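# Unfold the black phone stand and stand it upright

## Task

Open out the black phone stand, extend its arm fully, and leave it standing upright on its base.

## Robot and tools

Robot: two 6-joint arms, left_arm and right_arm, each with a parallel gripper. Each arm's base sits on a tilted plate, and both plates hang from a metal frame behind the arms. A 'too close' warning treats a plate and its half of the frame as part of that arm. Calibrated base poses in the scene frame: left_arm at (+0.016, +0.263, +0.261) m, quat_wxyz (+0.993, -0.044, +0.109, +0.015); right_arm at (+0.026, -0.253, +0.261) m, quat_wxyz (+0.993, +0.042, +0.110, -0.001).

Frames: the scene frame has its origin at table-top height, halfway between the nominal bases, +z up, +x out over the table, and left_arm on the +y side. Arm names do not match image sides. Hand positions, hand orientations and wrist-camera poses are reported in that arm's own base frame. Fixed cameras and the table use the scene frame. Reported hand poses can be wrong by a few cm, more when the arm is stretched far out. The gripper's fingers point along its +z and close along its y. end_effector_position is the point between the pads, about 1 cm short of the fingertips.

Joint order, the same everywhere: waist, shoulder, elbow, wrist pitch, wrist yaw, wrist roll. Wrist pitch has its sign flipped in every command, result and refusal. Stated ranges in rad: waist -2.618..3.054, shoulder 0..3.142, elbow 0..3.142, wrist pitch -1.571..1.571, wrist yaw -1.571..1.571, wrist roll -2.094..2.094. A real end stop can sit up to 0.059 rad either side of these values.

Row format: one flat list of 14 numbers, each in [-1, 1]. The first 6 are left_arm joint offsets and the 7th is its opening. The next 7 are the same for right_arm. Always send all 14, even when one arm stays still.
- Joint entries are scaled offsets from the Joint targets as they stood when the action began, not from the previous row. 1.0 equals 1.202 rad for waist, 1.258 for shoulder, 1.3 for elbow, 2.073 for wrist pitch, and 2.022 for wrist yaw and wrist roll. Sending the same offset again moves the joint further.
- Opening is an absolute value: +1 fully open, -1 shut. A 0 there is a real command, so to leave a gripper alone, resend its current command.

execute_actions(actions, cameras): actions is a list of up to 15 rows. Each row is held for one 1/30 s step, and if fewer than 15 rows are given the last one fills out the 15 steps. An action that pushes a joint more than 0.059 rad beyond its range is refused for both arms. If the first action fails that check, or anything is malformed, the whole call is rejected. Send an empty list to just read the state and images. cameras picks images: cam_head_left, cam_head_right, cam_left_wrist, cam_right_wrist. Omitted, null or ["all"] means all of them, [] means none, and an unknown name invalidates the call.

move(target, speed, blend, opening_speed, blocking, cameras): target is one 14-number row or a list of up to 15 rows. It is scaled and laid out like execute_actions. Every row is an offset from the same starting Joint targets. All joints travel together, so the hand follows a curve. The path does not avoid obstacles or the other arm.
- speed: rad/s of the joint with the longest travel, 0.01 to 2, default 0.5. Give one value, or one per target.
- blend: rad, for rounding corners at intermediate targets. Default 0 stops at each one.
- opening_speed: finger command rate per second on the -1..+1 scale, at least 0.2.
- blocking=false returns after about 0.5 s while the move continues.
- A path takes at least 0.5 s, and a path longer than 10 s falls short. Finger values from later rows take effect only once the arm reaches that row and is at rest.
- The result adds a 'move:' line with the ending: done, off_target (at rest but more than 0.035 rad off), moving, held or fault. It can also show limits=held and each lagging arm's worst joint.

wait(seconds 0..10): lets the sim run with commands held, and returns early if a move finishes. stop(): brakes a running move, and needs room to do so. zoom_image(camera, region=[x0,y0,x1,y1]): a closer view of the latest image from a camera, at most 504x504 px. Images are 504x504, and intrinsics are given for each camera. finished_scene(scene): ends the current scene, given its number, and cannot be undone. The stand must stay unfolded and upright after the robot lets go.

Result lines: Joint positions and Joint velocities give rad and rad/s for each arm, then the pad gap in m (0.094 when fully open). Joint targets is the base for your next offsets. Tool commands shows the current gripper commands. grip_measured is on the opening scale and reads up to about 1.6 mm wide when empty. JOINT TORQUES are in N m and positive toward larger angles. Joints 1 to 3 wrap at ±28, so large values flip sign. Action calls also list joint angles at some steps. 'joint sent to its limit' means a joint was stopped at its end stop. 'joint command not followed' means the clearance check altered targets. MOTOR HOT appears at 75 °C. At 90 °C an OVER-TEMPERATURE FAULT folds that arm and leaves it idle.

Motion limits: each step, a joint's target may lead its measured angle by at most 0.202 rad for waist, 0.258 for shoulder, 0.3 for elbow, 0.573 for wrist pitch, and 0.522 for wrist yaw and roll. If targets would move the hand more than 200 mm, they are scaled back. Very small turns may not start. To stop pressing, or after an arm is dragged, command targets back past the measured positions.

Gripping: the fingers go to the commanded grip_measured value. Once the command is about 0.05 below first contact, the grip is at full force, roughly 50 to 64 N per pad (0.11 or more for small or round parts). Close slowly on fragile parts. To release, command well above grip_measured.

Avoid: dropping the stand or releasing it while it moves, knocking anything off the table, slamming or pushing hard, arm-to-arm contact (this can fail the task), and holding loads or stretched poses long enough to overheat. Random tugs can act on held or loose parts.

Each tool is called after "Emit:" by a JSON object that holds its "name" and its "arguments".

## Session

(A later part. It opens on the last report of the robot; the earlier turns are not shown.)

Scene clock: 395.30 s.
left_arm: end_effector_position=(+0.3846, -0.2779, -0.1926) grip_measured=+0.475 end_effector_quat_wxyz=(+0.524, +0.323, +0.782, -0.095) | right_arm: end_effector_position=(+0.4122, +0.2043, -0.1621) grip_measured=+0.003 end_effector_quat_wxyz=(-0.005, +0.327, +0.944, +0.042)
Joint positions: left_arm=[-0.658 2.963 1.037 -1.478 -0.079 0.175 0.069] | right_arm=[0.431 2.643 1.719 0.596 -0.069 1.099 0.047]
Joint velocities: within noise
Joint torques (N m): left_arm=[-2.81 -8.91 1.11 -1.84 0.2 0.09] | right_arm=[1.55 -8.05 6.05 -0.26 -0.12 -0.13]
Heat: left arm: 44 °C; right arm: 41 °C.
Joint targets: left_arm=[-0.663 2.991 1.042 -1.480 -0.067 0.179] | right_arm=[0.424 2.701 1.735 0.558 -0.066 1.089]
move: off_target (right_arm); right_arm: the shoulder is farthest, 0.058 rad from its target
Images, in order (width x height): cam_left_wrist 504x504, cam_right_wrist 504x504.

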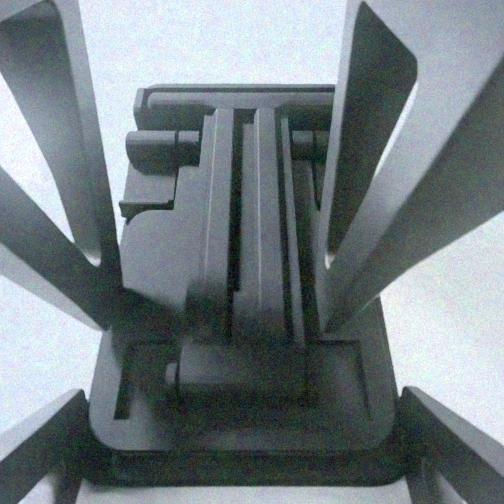

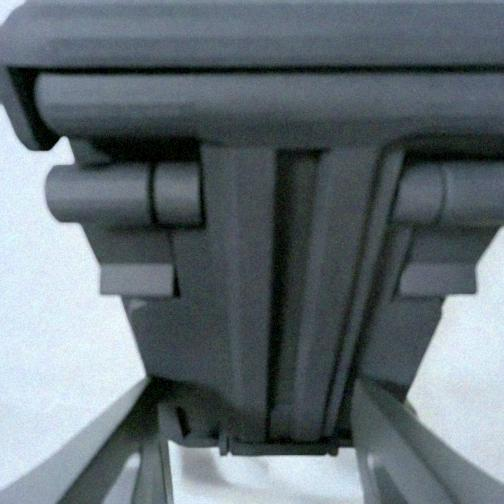

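Emit:
{"name": "move", "arguments": {"target": [0,0,0,0,0,0,-0.3,-0.0233,-0.0922,-0.0485,0.0145,0,-0.0079,0.0], "speed": 0.1, "cameras": ["cam_left_wrist","cam_right_wrist"]}}

Emit:
{"name": "zoom_image", "arguments": {"camera": "cam_left_wrist", "region": [80, 150, 420, 480]}}

Scene clock: 415.83 s.
left_arm: end_effector_position=(+0.3846, -0.2779, -0.1926) grip_measured=+0.475 end_effector_quat_wxyz=(+0.524, +0.323, +0.782, -0.095) | right_arm: end_effector_position=(+0.4117, +0.1917, -0.1576) grip_measured=+0.003 end_effector_quat_wxyz=(-0.010, +0.331, +0.942, +0.044)
Joint positions: left_arm=[-0.658 2.963 1.037 -1.478 -0.079 0.175 0.069] | right_arm=[0.403 2.618 1.687 0.596 -0.079 1.08 0.047]
Joint velocities: within noise
Joint torques (N m): left_arm=[-2.69 -8.99 0.96 -1.91 0.23 0.05] | right_arm=[1.52 -14.68 3.28 0.02 0.02 -0.09]
Heat: left arm: 44 °C; right arm: 39 °C.
Joint targets: left_arm=[-0.663 2.991 1.042 -1.480 -0.067 0.179] | right_arm=[0.396 2.585 1.672 0.588 -0.066 1.073]
move: done
Images, in order (width x height): cam_left_wrist 504x504, cam_right_wrist 504x504.

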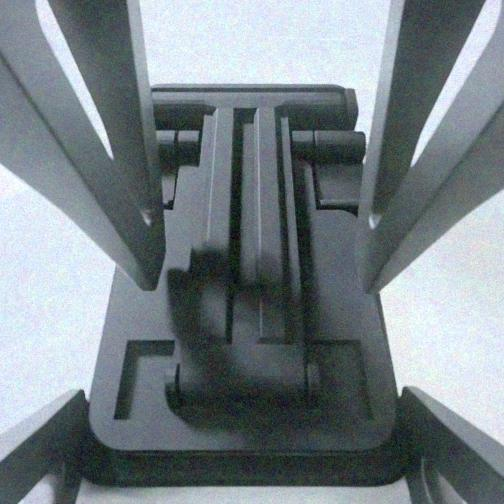

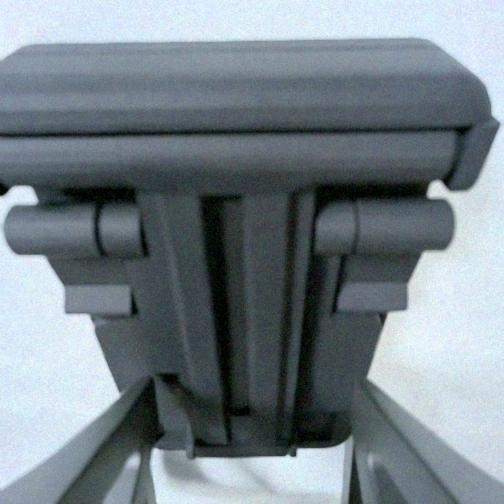

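Scaled by 1.482 from the camera's 504x504 image, which has a finer 720x720 frame.

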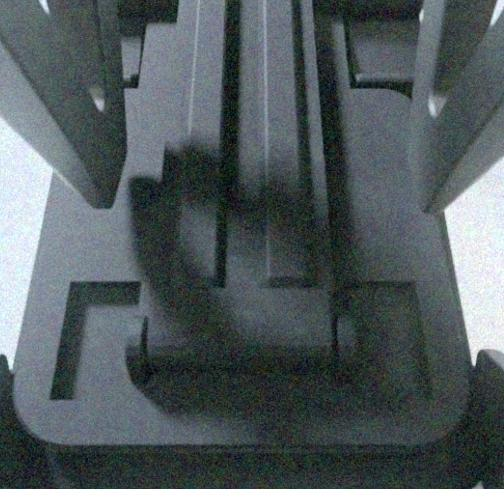

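Emit:
{"name": "move", "arguments": {"target": [0,0,0,0,0,0,-0.3,0.0215,0.0692,0.008,0,0,0,0.0], "speed": 0.1, "cameras": ["cam_left_wrist","cam_right_wrist"]}}

Emit:
{"name": "zoom_image", "arguments": {"camera": "cam_left_wrist", "region": [80, 150, 420, 480]}}

Scene clock: 425.70 s.
left_arm: end_effector_position=(+0.3846, -0.2779, -0.1926) grip_measured=+0.475 end_effector_quat_wxyz=(+0.524, +0.323, +0.782, -0.095) | right_arm: end_effector_position=(+0.4082, +0.1931, -0.1617) grip_measured=+0.003 end_effector_quat_wxyz=(-0.013, +0.328, +0.944, +0.041)
Joint positions: left_arm=[-0.658 2.963 1.037 -1.478 -0.079 0.175 0.069] | right_arm=[0.409 2.627 1.687 0.595 -0.078 1.08 0.047]
Joint velocities: within noise
Joint torques (N m): left_arm=[-2.77 -9.01 0.85 -1.83 0.23 0.09] | right_arm=[3.07 -8.91 4.15 0.07 -0.01 -0.12]
Heat: left arm: 44 °C; right arm: 48 °C.
Joint targets: left_arm=[-0.663 2.991 1.042 -1.480 -0.067 0.179] | right_arm=[0.422 2.672 1.682 0.588 -0.066 1.073]
move: off_target (right_arm); right_arm: the shoulder is farthest, 0.045 rad from its target
Images, in order (width x height): cam_left_wrist 504x504, cam_right_wrist 504x504.

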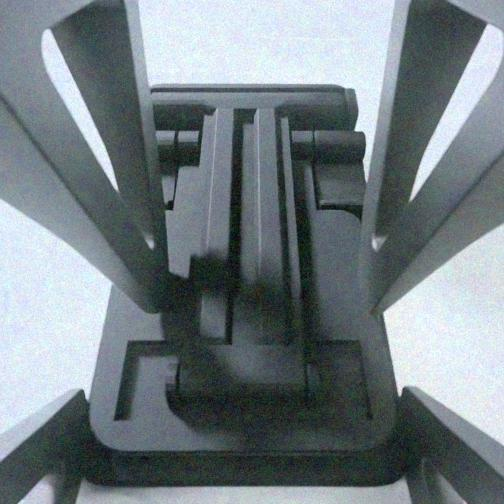

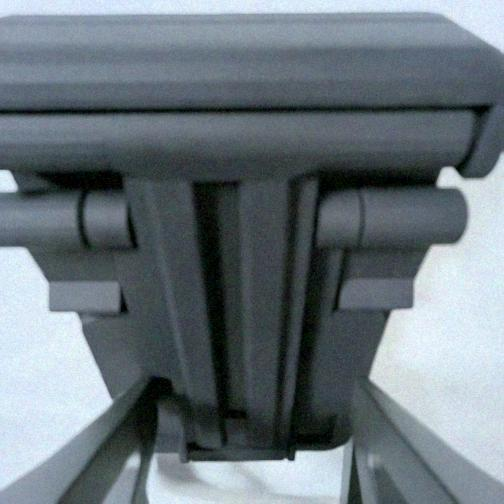

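Scaled by 1.482 from the camera's 504x504 image, which has a finer 720x720 frame.

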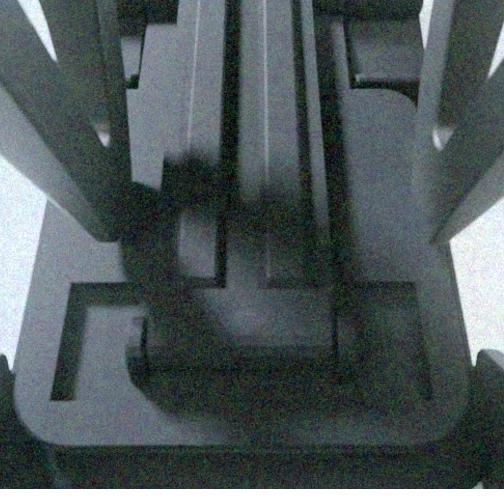

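Emit:
{"name": "move", "arguments": {"target": [0,0,0,0,0,0,-0.3,0,0,0,0,0,0,-0.8], "opening_speed": 0.25, "cameras": ["cam_left_wrist","cam_right_wrist"]}}

Scene clock: 432.07 s.
left_arm: end_effector_position=(+0.3843, -0.2784, -0.1926) grip_measured=+0.475 end_effector_quat_wxyz=(+0.524, +0.324, +0.782, -0.095) | right_arm: end_effector_position=(+0.4096, +0.1959, -0.1616) grip_measured=-0.482 end_effector_quat_wxyz=(-0.010, +0.326, +0.944, +0.044)
Joint positions: left_arm=[-0.658 2.963 1.037 -1.478 -0.076 0.177 0.069] | right_arm=[0.413 2.627 1.687 0.585 -0.078 1.079 0.024]
Joint velocities: within noise
Joint torques (N m): left_arm=[-2.66 -8.88 0.75 -1.81 0.19 0.06] | right_arm=[2.66 -9.01 4.08 0.14 -0.02 -0.11]
Heat: left arm: 44 °C; right arm: 46 °C.
Joint targets: left_arm=[-0.663 2.991 1.042 -1.480 -0.067 0.179] | right_arm=[0.422 2.672 1.682 0.588 -0.066 1.074]
move: off_target (right_arm); right_arm: the shoulder is farthest, 0.045 rad from its target
Images, in order (width x height): cam_left_wrist 504x504, cam_right_wrist 504x504.

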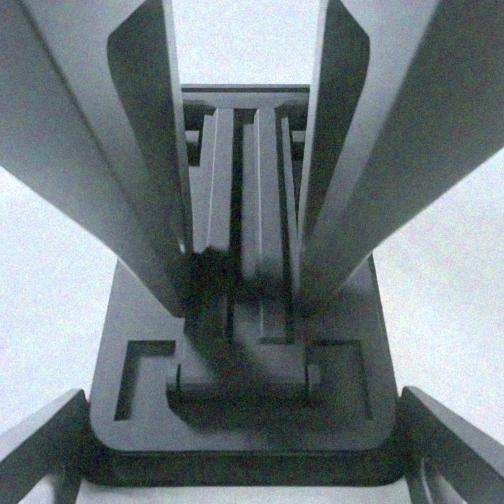

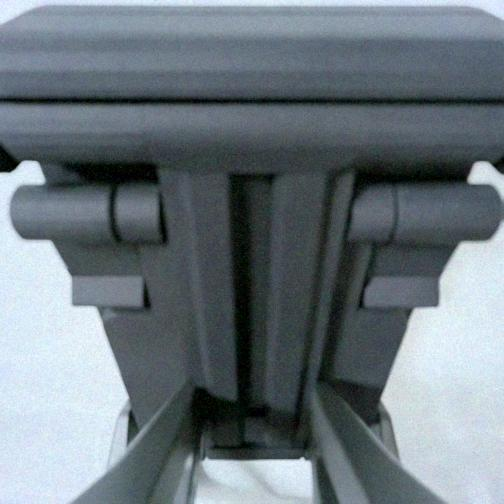

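Emit:
{"name": "move", "arguments": {"target": [[0,0,0,0,0,0,-1,0,0,0,0,0,0,-1],[0,0,0,0,0,0,-1,-0.0025,-0.101,-0.0092,0.0111,0.0005,0.0049,-1]], "speed": 0.08, "cameras": ["cam_left_wrist","cam_right_wrist"]}}

Scene clock: 473.70 s.
left_arm: end_effector_position=(+0.3886, -0.2821, -0.1832) grip_measured=+0.475 end_effector_quat_wxyz=(+0.541, +0.321, +0.771, -0.100) | right_arm: end_effector_position=(+0.4146, +0.1952, -0.1488) grip_measured=-0.483 end_effector_quat_wxyz=(+0.002, +0.326, +0.944, +0.044)
Joint positions: left_arm=[-0.658 2.963 1.042 -1.515 -0.074 0.18 0.069] | right_arm=[0.413 2.594 1.681 0.595 -0.063 1.079 0.024]
Joint velocities: within noise
Joint torques (N m): left_arm=[-2.69 -9.03 0.66 -1.45 0.18 -0.02] | right_arm=[2.56 -15.83 3.69 0.26 -0.17 0.04]
Heat: left arm: 43 °C; right arm: 42 °C.
Joint targets: left_arm=[-0.663 2.991 1.042 -1.480 -0.067 0.179] | right_arm=[0.419 2.545 1.670 0.611 -0.064 1.083]
move: off_target (right_arm); right_arm: the shoulder is farthest, 0.049 rad from its target
Images, in order (width x height): cam_left_wrist 504x504, cam_right_wrist 504x504.

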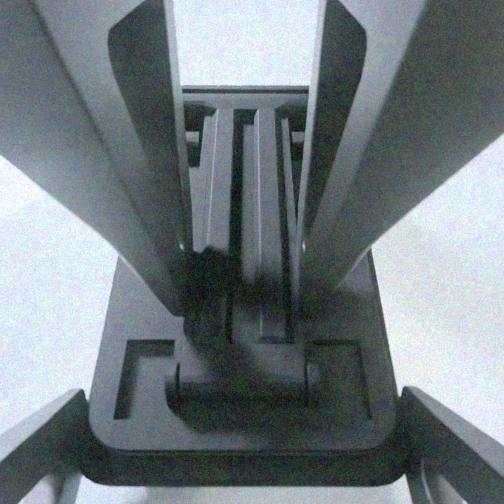

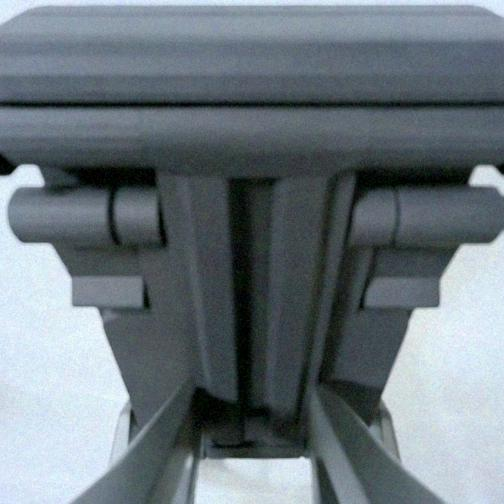

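Emit:
{"name": "move", "arguments": {"target": [0,0,0,0.145,0,0,-1,0,0.05,0,0,0,0,-1], "speed": 0.1, "cameras": ["cam_left_wrist"]}}

Scene clock: 487.87 s.
left_arm: end_effector_position=(+0.3849, -0.2839, -0.1966) grip_measured=+0.475 end_effector_quat_wxyz=(+0.512, +0.331, +0.786, -0.101) | right_arm: end_effector_position=(+0.4124, +0.1894, -0.1551) grip_measured=-0.484 end_effector_quat_wxyz=(+0.006, +0.331, +0.943, +0.032)
Joint positions: left_arm=[-0.659 2.955 1.055 -1.427 -0.058 0.175 0.069] | right_arm=[0.413 2.605 1.673 0.588 -0.038 1.089 0.024]
Joint velocities: within noise
Joint torques (N m): left_arm=[-2.5 -8.47 -0.36 0.74 -0.04 0.1] | right_arm=[2.45 -11.88 4.27 0.33 -0.44 -0.12]
Heat: left arm: 43 °C; right arm: 51 °C.
Joint targets: left_arm=[-0.663 2.991 1.042 -1.180 -0.067 0.178] | right_arm=[0.419 2.608 1.670 0.611 -0.064 1.083]
move: off_target (left_arm); left_arm: the wrist pitch is farthest, 0.247 rad from its target
Images, in order (width x height): cam_left_wrist 504x504.

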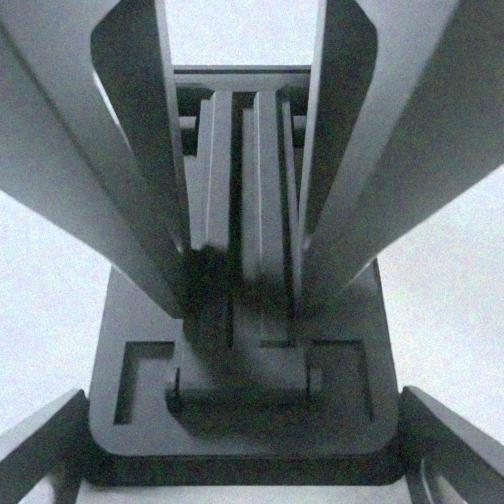

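Emit:
{"name": "move", "arguments": {"target": [0,0,0,0.05,0,0,-1,0,-0.06,0,0,0,0,-1], "speed": 0.08, "cameras": ["cam_left_wrist","cam_right_wrist"]}}

Scene clock: 494.60 s.
left_arm: end_effector_position=(+0.3853, -0.2848, -0.1974) grip_measured=+0.475 end_effector_quat_wxyz=(+0.503, +0.335, +0.791, -0.099) | right_arm: end_effector_position=(+0.4135, +0.1888, -0.1551) grip_measured=-0.484 end_effector_quat_wxyz=(+0.009, +0.332, +0.943, +0.030)
Joint positions: left_arm=[-0.66 2.937 1.055 -1.387 -0.058 0.175 0.069] | right_arm=[0.413 2.605 1.673 0.585 -0.033 1.091 0.024]
Joint velocities: within noise
Joint torques (N m): left_arm=[-2.61 -7.04 -0.23 1.44 -0.04 0.04] | right_arm=[2.44 -17.58 4.25 0.38 -0.5 -0.12]
Heat: left arm: 44 °C; right arm: 50 °C.
Joint targets: left_arm=[-0.663 2.991 1.042 -1.076 -0.067 0.178] | right_arm=[0.419 2.532 1.670 0.611 -0.065 1.083]
move: off_target (left_arm, right_arm); left_arm: the wrist pitch is farthest, 0.311 rad from its target; right_arm: the shoulder is farthest, 0.072 rad from its target
Images, in order (width x height): cam_left_wrist 504x504, cam_right_wrist 504x504.

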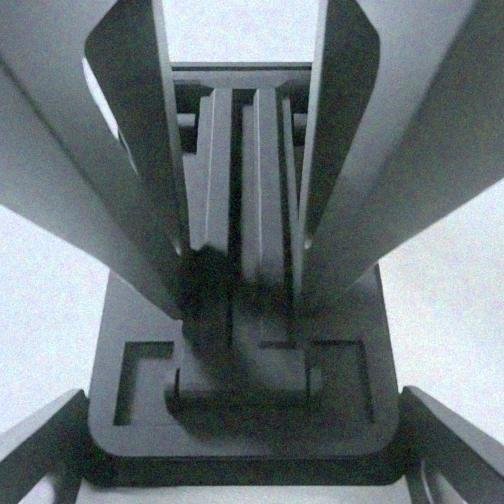

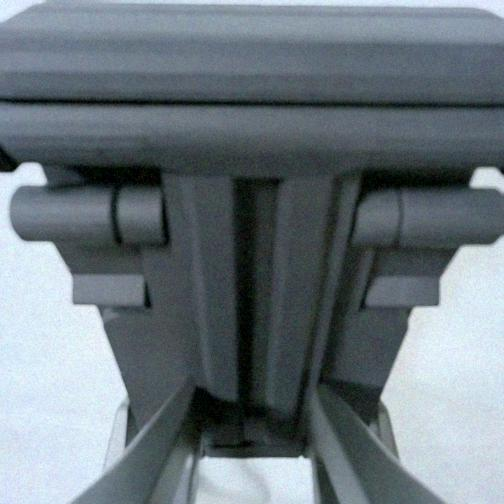

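Emit:
{"name": "move", "arguments": {"target": [0,0,0,0.03,0,0,-1,0,-0.06,0,0,0,0,-1], "speed": 0.08, "cameras": ["cam_left_wrist"]}}

Scene clock: 499.27 s.
left_arm: end_effector_position=(+0.3894, -0.2880, -0.1963) grip_measured=+0.475 end_effector_quat_wxyz=(+0.500, +0.335, +0.793, -0.098) | right_arm: end_effector_position=(+0.4160, +0.1885, -0.1438) grip_measured=-0.484 end_effector_quat_wxyz=(+0.016, +0.332, +0.943, +0.033)
Joint positions: left_arm=[-0.66 2.924 1.07 -1.351 -0.058 0.174 0.069] | right_arm=[0.413 2.572 1.66 0.59 -0.025 1.091 0.024]
Joint velocities: within noise
Joint torques (N m): left_arm=[-2.43 -6.12 -1.24 1.71 0.01 0.07] | right_arm=[2.55 -20.92 5.67 0.32 -0.58 -0.09]
Heat: left arm: 44 °C; right arm: 52 °C.
Joint targets: left_arm=[-0.663 2.991 1.042 -1.014 -0.067 0.178] | right_arm=[0.419 2.457 1.670 0.611 -0.064 1.083]
move: off_target (left_arm, right_arm); left_arm: the wrist pitch is farthest, 0.337 rad from its target; right_arm: the shoulder is farthest, 0.116 rad from its target
Images, in order (width x height): cam_left_wrist 504x504.

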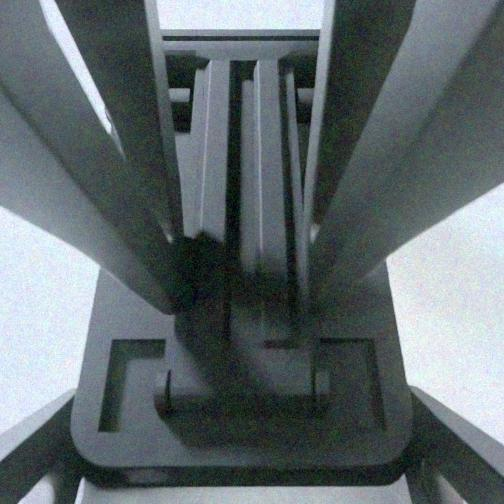

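Emit:
{"name": "move", "arguments": {"target": [0,0,0,0.03,0,0,-1,-0.0324,-0.0116,0.0585,0.0584,-0.0391,-0.0208,-1], "speed": 0.08, "cameras": ["cam_left_wrist","cam_right_wrist"]}}

Scene clock: 506.07 s.
left_arm: end_effector_position=(+0.3887, -0.2912, -0.1968) grip_measured=+0.475 end_effector_quat_wxyz=(+0.493, +0.340, +0.795, -0.100) | right_arm: end_effector_position=(+0.4109, +0.1849, -0.1332) grip_measured=-0.484 end_effector_quat_wxyz=(-0.023, +0.335, +0.941, +0.044)
Joint positions: left_arm=[-0.664 2.914 1.074 -1.323 -0.052 0.174 0.069] | right_arm=[0.382 2.563 1.692 0.677 -0.097 1.067 0.024]
Joint velocities: within noise
Joint torques (N m): left_arm=[-2.15 -5.35 -1.42 2.08 -0.07 0.02] | right_arm=[1.84 -21.35 9.78 0.77 -0.75 -0.32]
Heat: left arm: 43 °C; right arm: 63 °C.
Joint targets: left_arm=[-0.663 2.991 1.042 -0.952 -0.067 0.178] | right_arm=[0.380 2.442 1.746 0.732 -0.144 1.041]
move: off_target (left_arm, right_arm); left_arm: the wrist pitch is farthest, 0.371 rad from its target; right_arm: the shoulder is farthest, 0.120 rad from its target
Images, in order (width x height): cam_left_wrist 504x504, cam_right_wrist 504x504.

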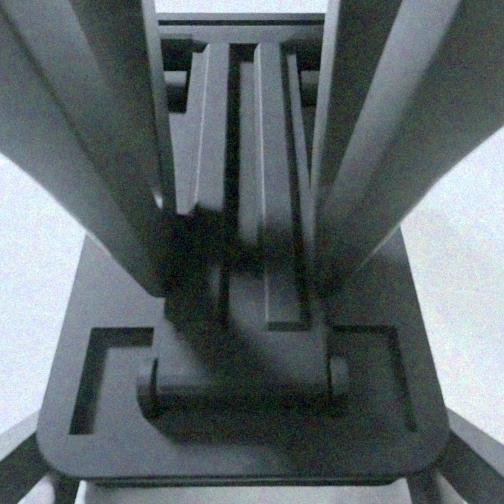

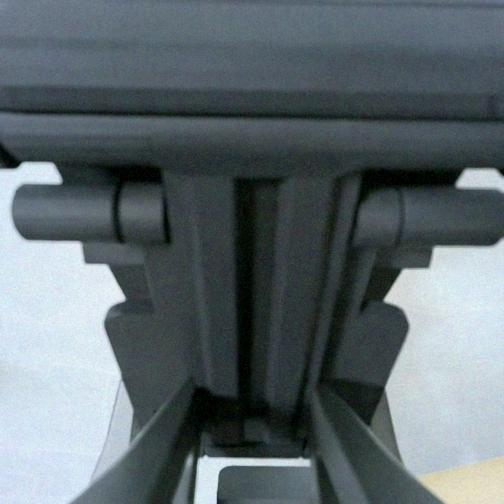

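Emit:
{"name": "move", "arguments": {"target": [0,0,0,0.0,0,0,-1,-0.05,-0.015,0.1138,0.0902,-0.0351,-0.0341,-1], "speed": 0.12, "cameras": ["cam_left_wrist","cam_right_wrist"]}}

Scene clock: 518.30 s.
left_arm: end_effector_position=(+0.3979, -0.3007, -0.1804) grip_measured=+0.475 end_effector_quat_wxyz=(+0.515, +0.335, +0.782, -0.109) | right_arm: end_effector_position=(+0.4180, +0.1786, -0.1006) grip_measured=-0.484 end_effector_quat_wxyz=(-0.070, +0.329, +0.940, +0.060)
Joint positions: left_arm=[-0.666 2.895 1.086 -1.345 -0.047 0.174 0.069] | right_arm=[0.331 2.558 1.825 0.874 -0.181 1.001 0.024]
Joint velocities: within noise
Joint torques (N m): left_arm=[-2.19 -3.93 -2.3 2.28 -0.12 0.1] | right_arm=[1.07 -22.8 11.52 0.77 -0.59 -0.36]
Heat: left arm: 42 °C; right arm: 77 °C. Fold the right arm in close to its base, or ease its load, before you think long.
Joint targets: left_arm=[-0.663 2.991 1.042 -0.951 -0.067 0.179] | right_arm=[0.320 2.423 1.894 0.919 -0.215 0.972]
MOTOR HOT: the shoulder of the right arm reports 77 °C; the controller's stop level is 90 °C. To cool a motor, set the load down, stop pushing, or move to a pose that needs little force.
move: off_target (left_arm, right_arm); left_arm: the wrist pitch is farthest, 0.393 rad from its target; right_arm: the shoulder is farthest, 0.135 rad from its target
Images, in order (width x height): cam_left_wrist 504x504, cam_right_wrist 504x504.

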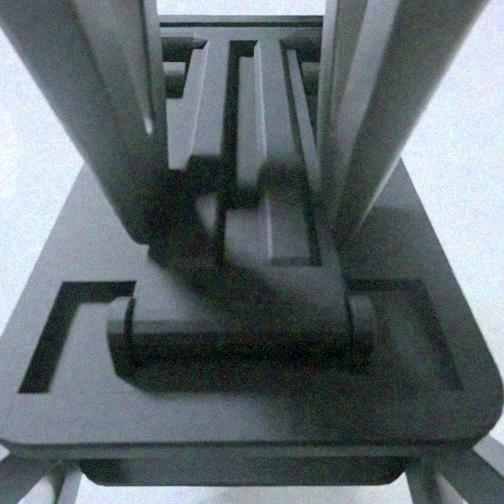

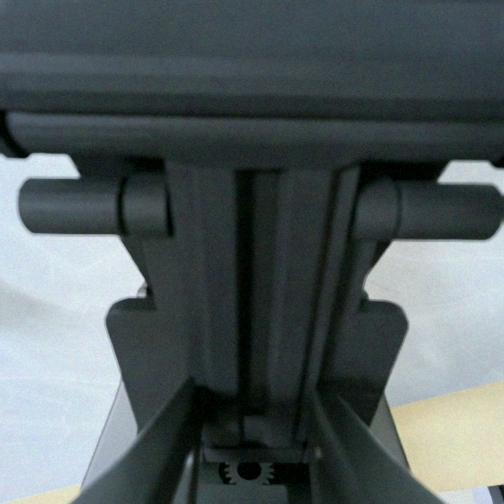

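Emit:
{"name": "move", "arguments": {"target": [0,0,0,-0.1,0,0,-1,0,0.11,0,0,0,0,-1], "speed": 0.4, "cameras": []}}

Scene clock: 521.73 s.
left_arm: end_effector_position=(+0.3982, -0.3005, -0.1766) grip_measured=+0.475 end_effector_quat_wxyz=(+0.528, +0.331, +0.774, -0.112) | right_arm: end_effector_position=(+0.4171, +0.1800, -0.1007) grip_measured=-0.484 end_effector_quat_wxyz=(-0.078, +0.327, +0.940, +0.061)
Joint positions: left_arm=[-0.666 2.91 1.083 -1.396 -0.049 0.174 0.069] | right_arm=[0.33 2.568 1.841 0.892 -0.192 0.994 0.024]
Joint velocities: within noise
Joint torques (N m): left_arm=[-2.14 -5.04 -2.14 0.57 -0.11 0.1] | right_arm=[1.16 -12.97 9.96 0.61 -0.51 -0.27]
Heat: left arm: 42 °C; right arm: 77 °C. Fold the right arm in close to its base, or ease its load, before you think long.
Joint targets: left_arm=[-0.663 2.991 1.042 -1.159 -0.067 0.179] | right_arm=[0.320 2.562 1.894 0.919 -0.215 0.972]
MOTOR HOT: still on. The shoulder of the right arm reports 77 °C.
move: off_target (left_arm, right_arm); left_arm: the wrist pitch is farthest, 0.238 rad from its target; right_arm: the elbow is farthest, 0.053 rad from its target
No camera images: "cameras" was empty.

Emit:
{"name": "move", "arguments": {"target": [[0,0,0,0,0,0,-1,0,0,0,0,0,0,0.0]], "opening_speed": 0.6, "cameras": ["cam_left_wrist","cam_right_wrist"]}}

Scene clock: 533.80 s.
left_arm: end_effector_position=(+0.3866, -0.2902, -0.1972) grip_measured=+0.475 end_effector_quat_wxyz=(+0.501, +0.345, +0.788, -0.097) | right_arm: end_effector_position=(+0.4270, +0.1843, -0.0917) grip_measured=-0.003 end_effector_quat_wxyz=(-0.071, +0.320, +0.942, +0.075)
Joint positions: left_arm=[-0.667 2.93 1.069 -1.36 -0.056 0.191 0.069] | right_arm=[0.327 2.568 1.88 0.905 -0.205 0.979 0.047]
Joint velocities: within noise
Joint torques (N m): left_arm=[-2.09 -6.58 -1.09 0.27 -0.06 -0.11] | right_arm=[1.46 -13.03 6.69 0.43 -0.33 -0.08]
Heat: left arm: 42 °C; right arm: 71 °C.
Joint targets: left_arm=[-0.663 2.991 1.042 -1.159 -0.067 0.179] | right_arm=[0.320 2.562 1.894 0.919 -0.215 0.972]
MOTOR HOT: cleared for the motors of the right arm.
move: off_target (left_arm); left_arm: the wrist pitch is farthest, 0.201 rad from its target
Images, in order (width x height): cam_left_wrist 504x504, cam_right_wrist 504x504.

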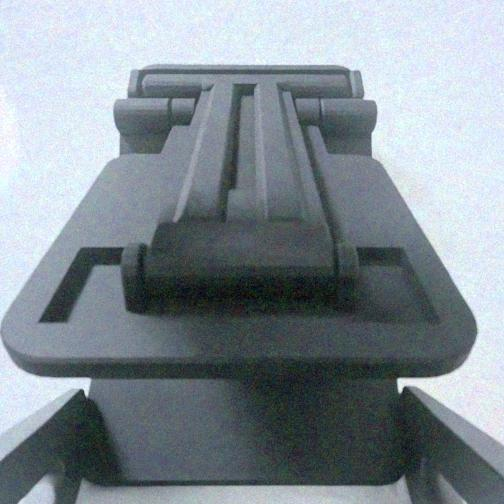

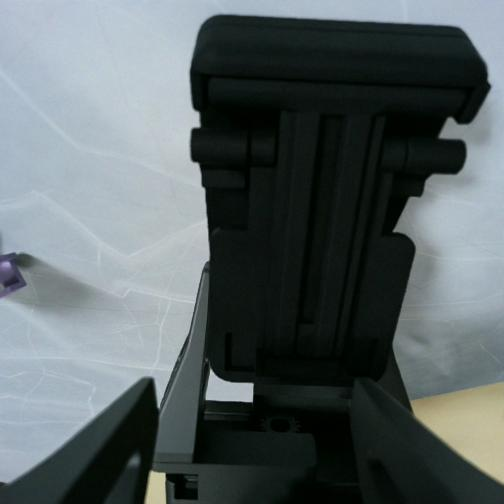

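Emit:
{"name": "move", "arguments": {"target": [0,0,0,0,0,0,-1,0,-0.3,0,0,0,0,0.0], "speed": 0.3, "cameras": ["cam_left_wrist","cam_right_wrist","cam_head_left"]}}

Emit:
{"name": "zoom_image", "arguments": {"camera": "cam_head_left", "region": [200, 200, 300, 290]}}

Scene clock: 540.20 s.
left_arm: end_effector_position=(+0.3866, -0.2902, -0.1972) grip_measured=+0.475 end_effector_quat_wxyz=(+0.501, +0.345, +0.788, -0.097) | right_arm: end_effector_position=(+0.4700, +0.1990, +0.0787) grip_measured=-0.003 end_effector_quat_wxyz=(+0.071, +0.298, +0.934, +0.182)
Joint positions: left_arm=[-0.667 2.93 1.069 -1.36 -0.056 0.191 0.069] | right_arm=[0.327 2.206 1.88 0.907 -0.206 0.979 0.047]
Joint velocities: within noise
Joint torques (N m): left_arm=[-2.03 -6.65 -1.25 0.25 -0.05 -0.1] | right_arm=[1.25 -13.85 8.25 -0.23 -0.35 -0.11]
Heat: left arm: 42 °C; right arm: 69 °C.
Joint targets: left_arm=[-0.663 2.991 1.042 -1.159 -0.067 0.179] | right_arm=[0.320 2.184 1.894 0.919 -0.215 0.972]
move: off_target (left_arm); left_arm: the wrist pitch is farthest, 0.201 rad from its target
Images, in order (width x height): cam_head_left 504x504, cam_left_wrist 504x504, cam_right_wrist 504x504.

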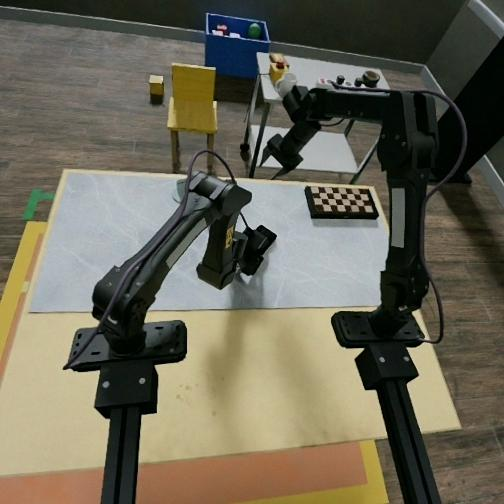

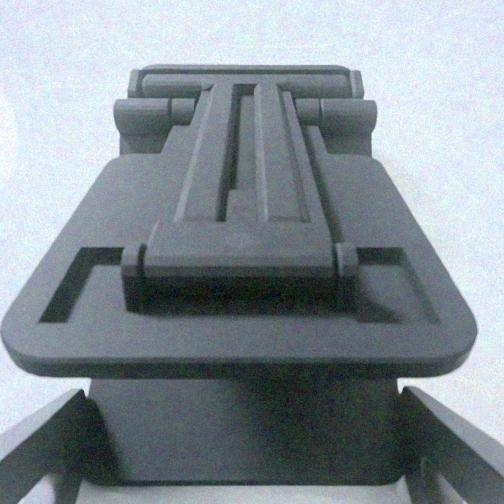

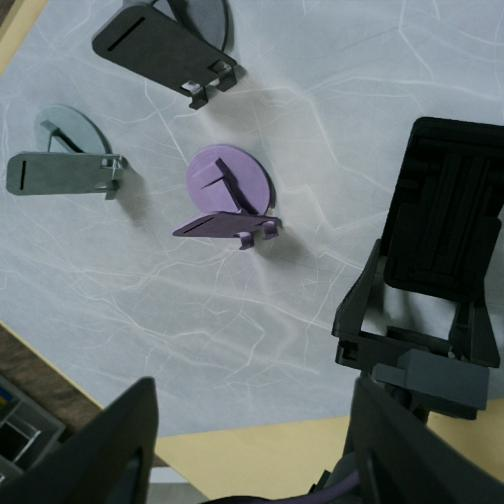

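Scaled by 5.040 from the camera's 504x504 image, which has a finer 720x720 frame.

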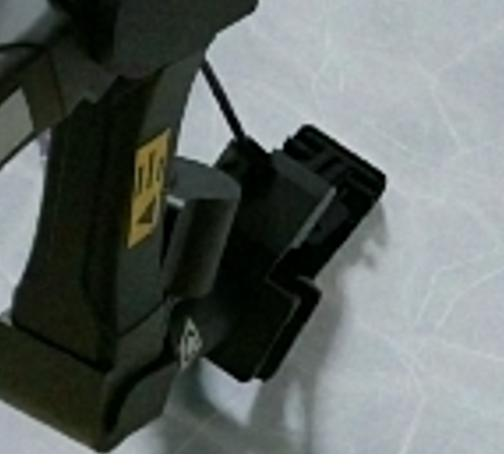

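Emit:
{"name": "move", "arguments": {"target": [0,0,0,0,0,0,-1,0,-0.782,-1.0,-0.443,0,0,0.75], "speed": 0.8, "cameras": []}}

Emit:
{"name": "wait", "arguments": {"seconds": 10, "cameras": []}}

Scene clock: 575.70 s.
left_arm: end_effector_position=(+0.3866, -0.2902, -0.1972) grip_measured=+0.475 end_effector_quat_wxyz=(+0.501, +0.345, +0.788, -0.097) | right_arm: end_effector_position=(+0.3332, +0.1521, +0.1342) grip_measured=+0.747 end_effector_quat_wxyz=(+0.307, +0.239, +0.852, +0.350)
Joint positions: left_arm=[-0.667 2.93 1.069 -1.36 -0.056 0.191 0.069] | right_arm=[0.326 1.221 0.613 0.009 -0.206 0.979 0.082]
Joint velocities: within noise
Joint torques (N m): left_arm=[-2.04 -6.64 -1.48 0.25 -0.03 -0.13] | right_arm=[0.14 -6 5.89 -1.37 -0.3 -0.13]
Heat: left arm: 41 °C; right arm: 56 °C.
Joint targets: left_arm=[-0.663 2.991 1.042 -1.159 -0.067 0.179] | right_arm=[0.320 1.200 0.595 0.001 -0.214 0.972]
move: off_target (left_arm); left_arm: the wrist pitch is farthest, 0.201 rad from its target
No camera images: "cameras" was empty.

Scene clock: 585.70 s.
left_arm: end_effector_position=(+0.3866, -0.2902, -0.1972) grip_measured=+0.475 end_effector_quat_wxyz=(+0.501, +0.345, +0.788, -0.097) | right_arm: end_effector_position=(+0.3334, +0.1522, +0.1345) grip_measured=+0.747 end_effector_quat_wxyz=(+0.308, +0.239, +0.852, +0.350)
Joint positions: left_arm=[-0.667 2.93 1.069 -1.36 -0.056 0.191 0.069] | right_arm=[0.326 1.221 0.613 0.008 -0.206 0.979 0.082]
Joint velocities: left_arm=[0.007 0.007 0.007 0.154 -0.007 -0.037 0] | right_arm=[within noise]
Joint torques (N m): left_arm=[-1.96 -6.48 -1.21 0.28 -0.02 -0.11] | right_arm=[0.13 -6.09 5.91 -1.39 -0.3 -0.12]
Heat: left arm: 41 °C; right arm: 52 °C.
Joint targets: left_arm=[-0.663 2.991 1.042 -1.159 -0.067 0.179] | right_arm=[0.320 1.200 0.595 0.001 -0.214 0.972]
Tool commands: left_gripper/opening=-1.0 right_gripper/opening=+0.75
wait: 10.00 s; at rest by 0.17 s
No camera images: "cameras" was empty.

Emit:
{"name": "move", "arguments": {"target": [[0,0,0,0,0,0,-1,0.0441,0.75,0.8154,0.4,0.0331,0.0425,0.75],[0,0,0,0,0,0,-1,0.0441,0.9968,0.8154,0.3685,0.0331,0.0425,0.75]], "speed": [0.8,0.3], "cameras": ["cam_left_wrist","cam_right_wrist"]}}

Scene clock: 602.47 s.
left_arm: end_effector_position=(+0.3866, -0.2902, -0.1972) grip_measured=+0.475 end_effector_quat_wxyz=(+0.501, +0.345, +0.788, -0.097) | right_arm: end_effector_position=(+0.3954, +0.1809, -0.0867) grip_measured=+0.747 end_effector_quat_wxyz=(-0.052, +0.338, +0.938, +0.060)
Joint positions: left_arm=[-0.667 2.93 1.069 -1.36 -0.056 0.191 0.069] | right_arm=[0.362 2.427 1.635 0.78 -0.159 1.053 0.082]
Joint velocities: within noise
Joint torques (N m): left_arm=[-2.18 -6.69 -1.24 0.26 -0.07 -0.14] | right_arm=[2.77 -9.91 6.74 0.12 -0.06 0.04]
Heat: left arm: 40 °C; right arm: 49 °C.
Joint targets: left_arm=[-0.663 2.991 1.042 -1.159 -0.067 0.179] | right_arm=[0.373 2.455 1.655 0.765 -0.148 1.058]
move: off_target (left_arm); left_arm: the wrist pitch is farthest, 0.201 rad from its target
Images, in order (width x height): cam_left_wrist 504x504, cam_right_wrist 504x504.

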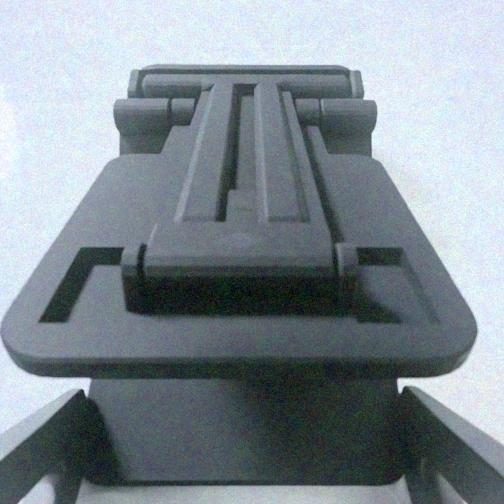

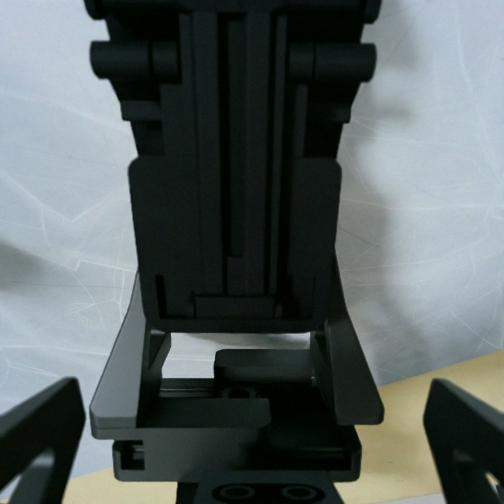

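Emit:
{"name": "move", "arguments": {"target": [0,0,0,0,0,0,-1,0.0125,0.0739,0.0346,-0.0232,0,0.0025,0.75], "speed": 0.2, "cameras": ["cam_left_wrist","cam_right_wrist"]}}

Scene clock: 619.00 s.
left_arm: end_effector_position=(+0.3866, -0.2902, -0.1972) grip_measured=+0.475 end_effector_quat_wxyz=(+0.501, +0.345, +0.788, -0.097) | right_arm: end_effector_position=(+0.4007, +0.1901, -0.1146) grip_measured=+0.747 end_effector_quat_wxyz=(-0.052, +0.332, +0.940, +0.060)
Joint positions: left_arm=[-0.667 2.93 1.069 -1.36 -0.056 0.191 0.069] | right_arm=[0.377 2.515 1.677 0.732 -0.159 1.056 0.082]
Joint velocities: within noise
Joint torques (N m): left_arm=[-2.07 -6.53 -1.18 0.28 -0.03 -0.12] | right_arm=[2.81 -9.54 6.93 0.1 -0.08 0.04]
Heat: left arm: 40 °C; right arm: 52 °C.
Joint targets: left_arm=[-0.663 2.991 1.042 -1.159 -0.067 0.179] | right_arm=[0.388 2.548 1.699 0.717 -0.148 1.063]
move: off_target (left_arm); left_arm: the wrist pitch is farthest, 0.201 rad from its target
Images, in order (width x height): cam_left_wrist 504x504, cam_right_wrist 504x504.

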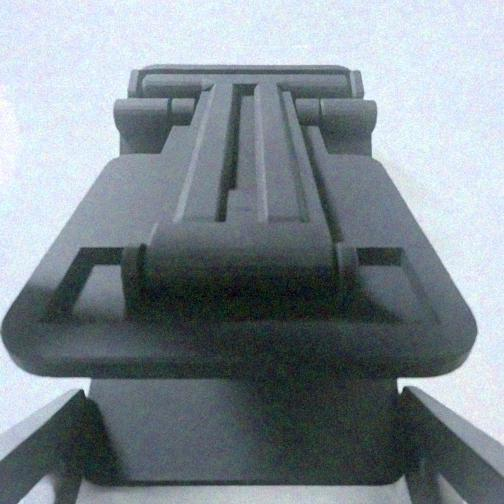

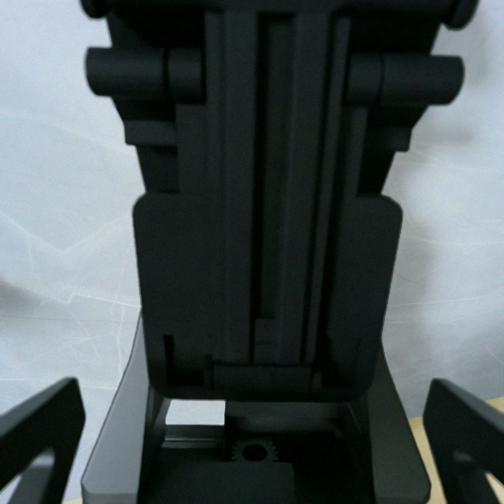

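Emit:
{"name": "move", "arguments": {"target": [[0,0,0,0,0,0,-1,-0.0162,0.0469,0.0365,-0.0048,0,-0.006,0.75],[0,0,0,0,0,0,-1,-0.0162,0.0469,0.0365,-0.0048,0,-0.006,0.0]], "speed": 0.15, "opening_speed": 0.5, "cameras": ["cam_left_wrist","cam_right_wrist"]}}

Scene clock: 628.93 s.
left_arm: end_effector_position=(+0.3866, -0.2902, -0.1972) grip_measured=+0.475 end_effector_quat_wxyz=(+0.501, +0.345, +0.788, -0.097) | right_arm: end_effector_position=(+0.4084, +0.1931, -0.1283) grip_measured=+0.003 end_effector_quat_wxyz=(-0.050, +0.332, +0.940, +0.061)
Joint positions: left_arm=[-0.667 2.93 1.069 -1.36 -0.056 0.191 0.069] | right_arm=[0.377 2.571 1.726 0.721 -0.158 1.057 0.047]
Joint velocities: within noise
Joint torques (N m): left_arm=[-2.03 -6.74 -1.24 0.31 -0.02 -0.12] | right_arm=[1.46 -9.66 6.72 0.08 -0.08 -0.09]
Heat: left arm: 40 °C; right arm: 51 °C.
Joint targets: left_arm=[-0.663 2.991 1.042 -1.159 -0.067 0.179] | right_arm=[0.368 2.606 1.747 0.707 -0.147 1.051]
move: off_target (left_arm, right_arm); target 2's new numbers were sent with right_arm's shoulder 0.036 rad from that target; left_arm: the wrist pitch is farthest, 0.201 rad from its target; right_arm: the shoulder is farthest, 0.036 rad from its target
Images, in order (width x height): cam_left_wrist 504x504, cam_right_wrist 504x504.

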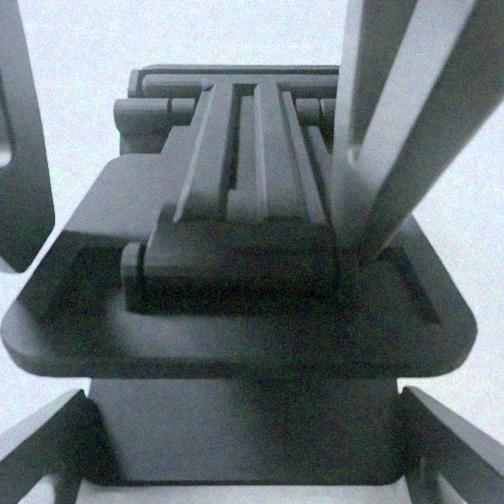

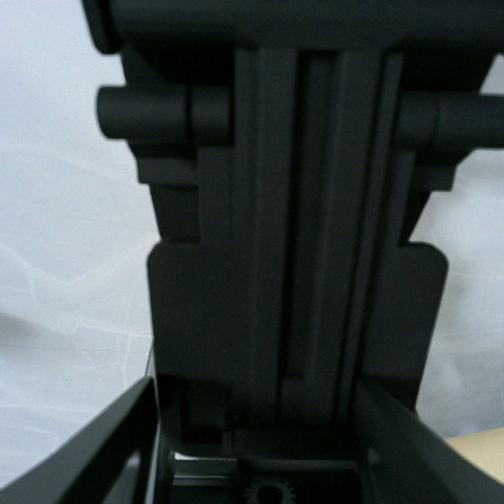

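Emit:
{"name": "move", "arguments": {"target": [[0,0,0,0,0,0,-1,0,-0.03,0,0,0,0,0.75],[0,0,0,0,0,0,-1,-0.03,0.0064,-0.0323,-0.0227,0,-0.0104,0.75]], "speed": 0.15, "opening_speed": 1.0, "cameras": ["cam_left_wrist","cam_right_wrist"]}}

Scene clock: 646.40 s.
left_arm: end_effector_position=(+0.3866, -0.2902, -0.1972) grip_measured=+0.475 end_effector_quat_wxyz=(+0.501, +0.345, +0.788, -0.097) | right_arm: end_effector_position=(+0.4234, +0.1792, -0.1315) grip_measured=+0.747 end_effector_quat_wxyz=(-0.034, +0.340, +0.937, +0.074)
Joint positions: left_arm=[-0.667 2.93 1.069 -1.36 -0.056 0.191 0.069] | right_arm=[0.337 2.576 1.721 0.674 -0.158 1.038 0.082]
Joint velocities: within noise
Joint torques (N m): left_arm=[-1.96 -6.57 -1.17 0.27 0 -0.1] | right_arm=[1.65 -9.65 3.47 0.02 -0.06 -0.1]
Heat: left arm: 40 °C; right arm: 49 °C.
Joint targets: left_arm=[-0.663 2.991 1.042 -1.159 -0.067 0.179] | right_arm=[0.332 2.614 1.705 0.660 -0.148 1.030]
move: off_target (left_arm, right_arm); left_arm: the wrist pitch is farthest, 0.201 rad from its target; right_arm: the shoulder is farthest, 0.038 rad from its target
Images, in order (width x height): cam_left_wrist 504x504, cam_right_wrist 504x504.

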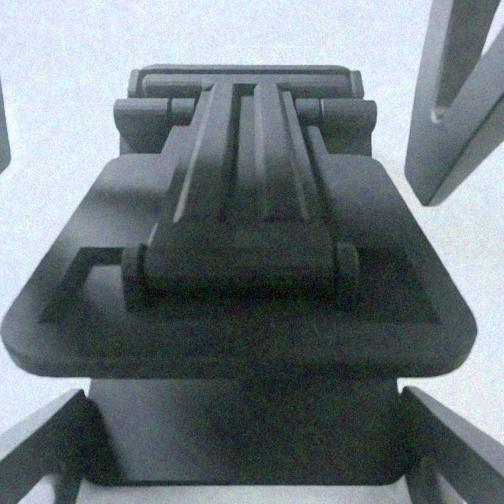

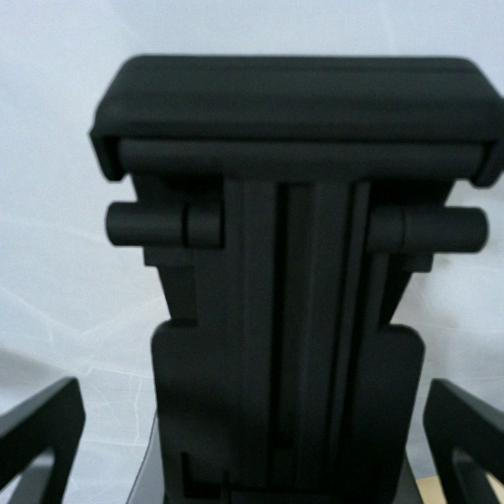

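Emit:
{"name": "move", "arguments": {"target": [0,0,0,0,0,0,-1,0.0291,-0.0811,-0.06,-0.0246,0,0.0099,0.75], "speed": 0.15, "cameras": ["cam_left_wrist","cam_right_wrist"]}}

Scene clock: 664.43 s.
left_arm: end_effector_position=(+0.3866, -0.2902, -0.1972) grip_measured=+0.475 end_effector_quat_wxyz=(+0.501, +0.345, +0.788, -0.097) | right_arm: end_effector_position=(+0.4104, +0.1845, -0.1328) grip_measured=+0.747 end_effector_quat_wxyz=(-0.032, +0.333, +0.939, +0.076)
Joint positions: left_arm=[-0.667 2.93 1.069 -1.36 -0.056 0.191 0.069] | right_arm=[0.358 2.541 1.642 0.622 -0.158 1.043 0.082]
Joint velocities: within noise
Joint torques (N m): left_arm=[-2.3 -6.53 -1.25 0.29 -0.02 -0.11] | right_arm=[2.84 -14.12 3.44 0 -0.1 0.06]
Heat: left arm: 40 °C; right arm: 48 °C.
Joint targets: left_arm=[-0.663 2.991 1.042 -1.159 -0.067 0.179] | right_arm=[0.367 2.513 1.627 0.609 -0.148 1.050]
move: off_target (left_arm); left_arm: the wrist pitch is farthest, 0.201 rad from its target
Images, in order (width x height): cam_left_wrist 504x504, cam_right_wrist 504x504.

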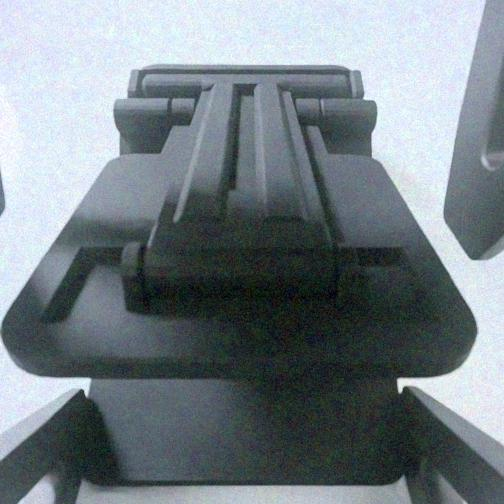

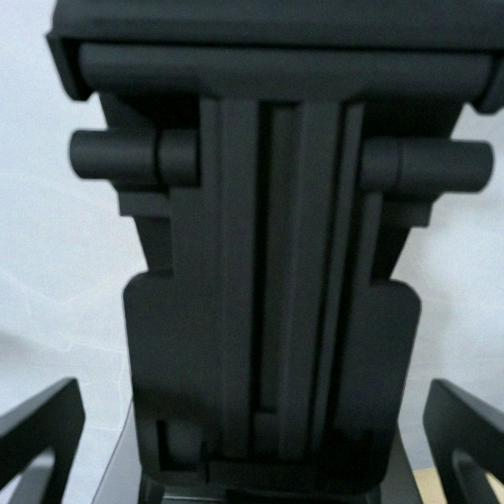

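Emit:
{"name": "move", "arguments": {"target": [0,0,0,0,0,0,-1,0,0,0,0,0,0,0.0], "opening_speed": 0.5, "cameras": ["cam_left_wrist","cam_right_wrist"]}}

Scene clock: 671.13 s.
left_arm: end_effector_position=(+0.3866, -0.2902, -0.1972) grip_measured=+0.475 end_effector_quat_wxyz=(+0.501, +0.345, +0.788, -0.097) | right_arm: end_effector_position=(+0.4094, +0.1828, -0.1336) grip_measured=+0.295 end_effector_quat_wxyz=(-0.032, +0.334, +0.939, +0.072)
Joint positions: left_arm=[-0.667 2.93 1.069 -1.36 -0.056 0.191 0.069] | right_arm=[0.358 2.541 1.639 0.623 -0.151 1.045 0.061]
Joint velocities: within noise
Joint torques (N m): left_arm=[-2.04 -6.5 -1.32 0.29 -0.01 -0.14] | right_arm=[2.62 -14.09 3.62 0 -0.17 0.01]
Heat: left arm: 39 °C; right arm: 51 °C.
Joint targets: left_arm=[-0.663 2.991 1.042 -1.159 -0.067 0.179] | right_arm=[0.367 2.513 1.627 0.609 -0.148 1.050]
move: off_target (left_arm); left_arm: the wrist pitch is farthest, 0.201 rad from its target
Images, in order (width x height): cam_left_wrist 504x504, cam_right_wrist 504x504.

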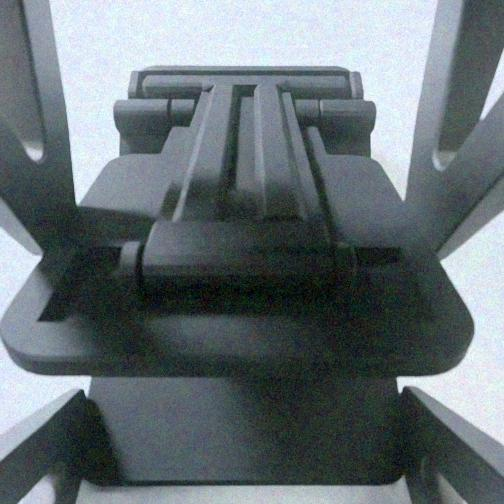

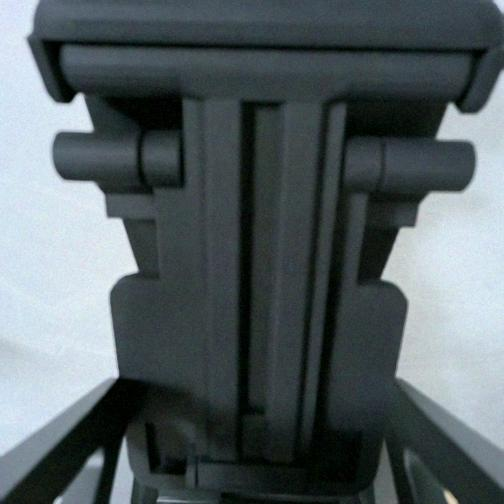

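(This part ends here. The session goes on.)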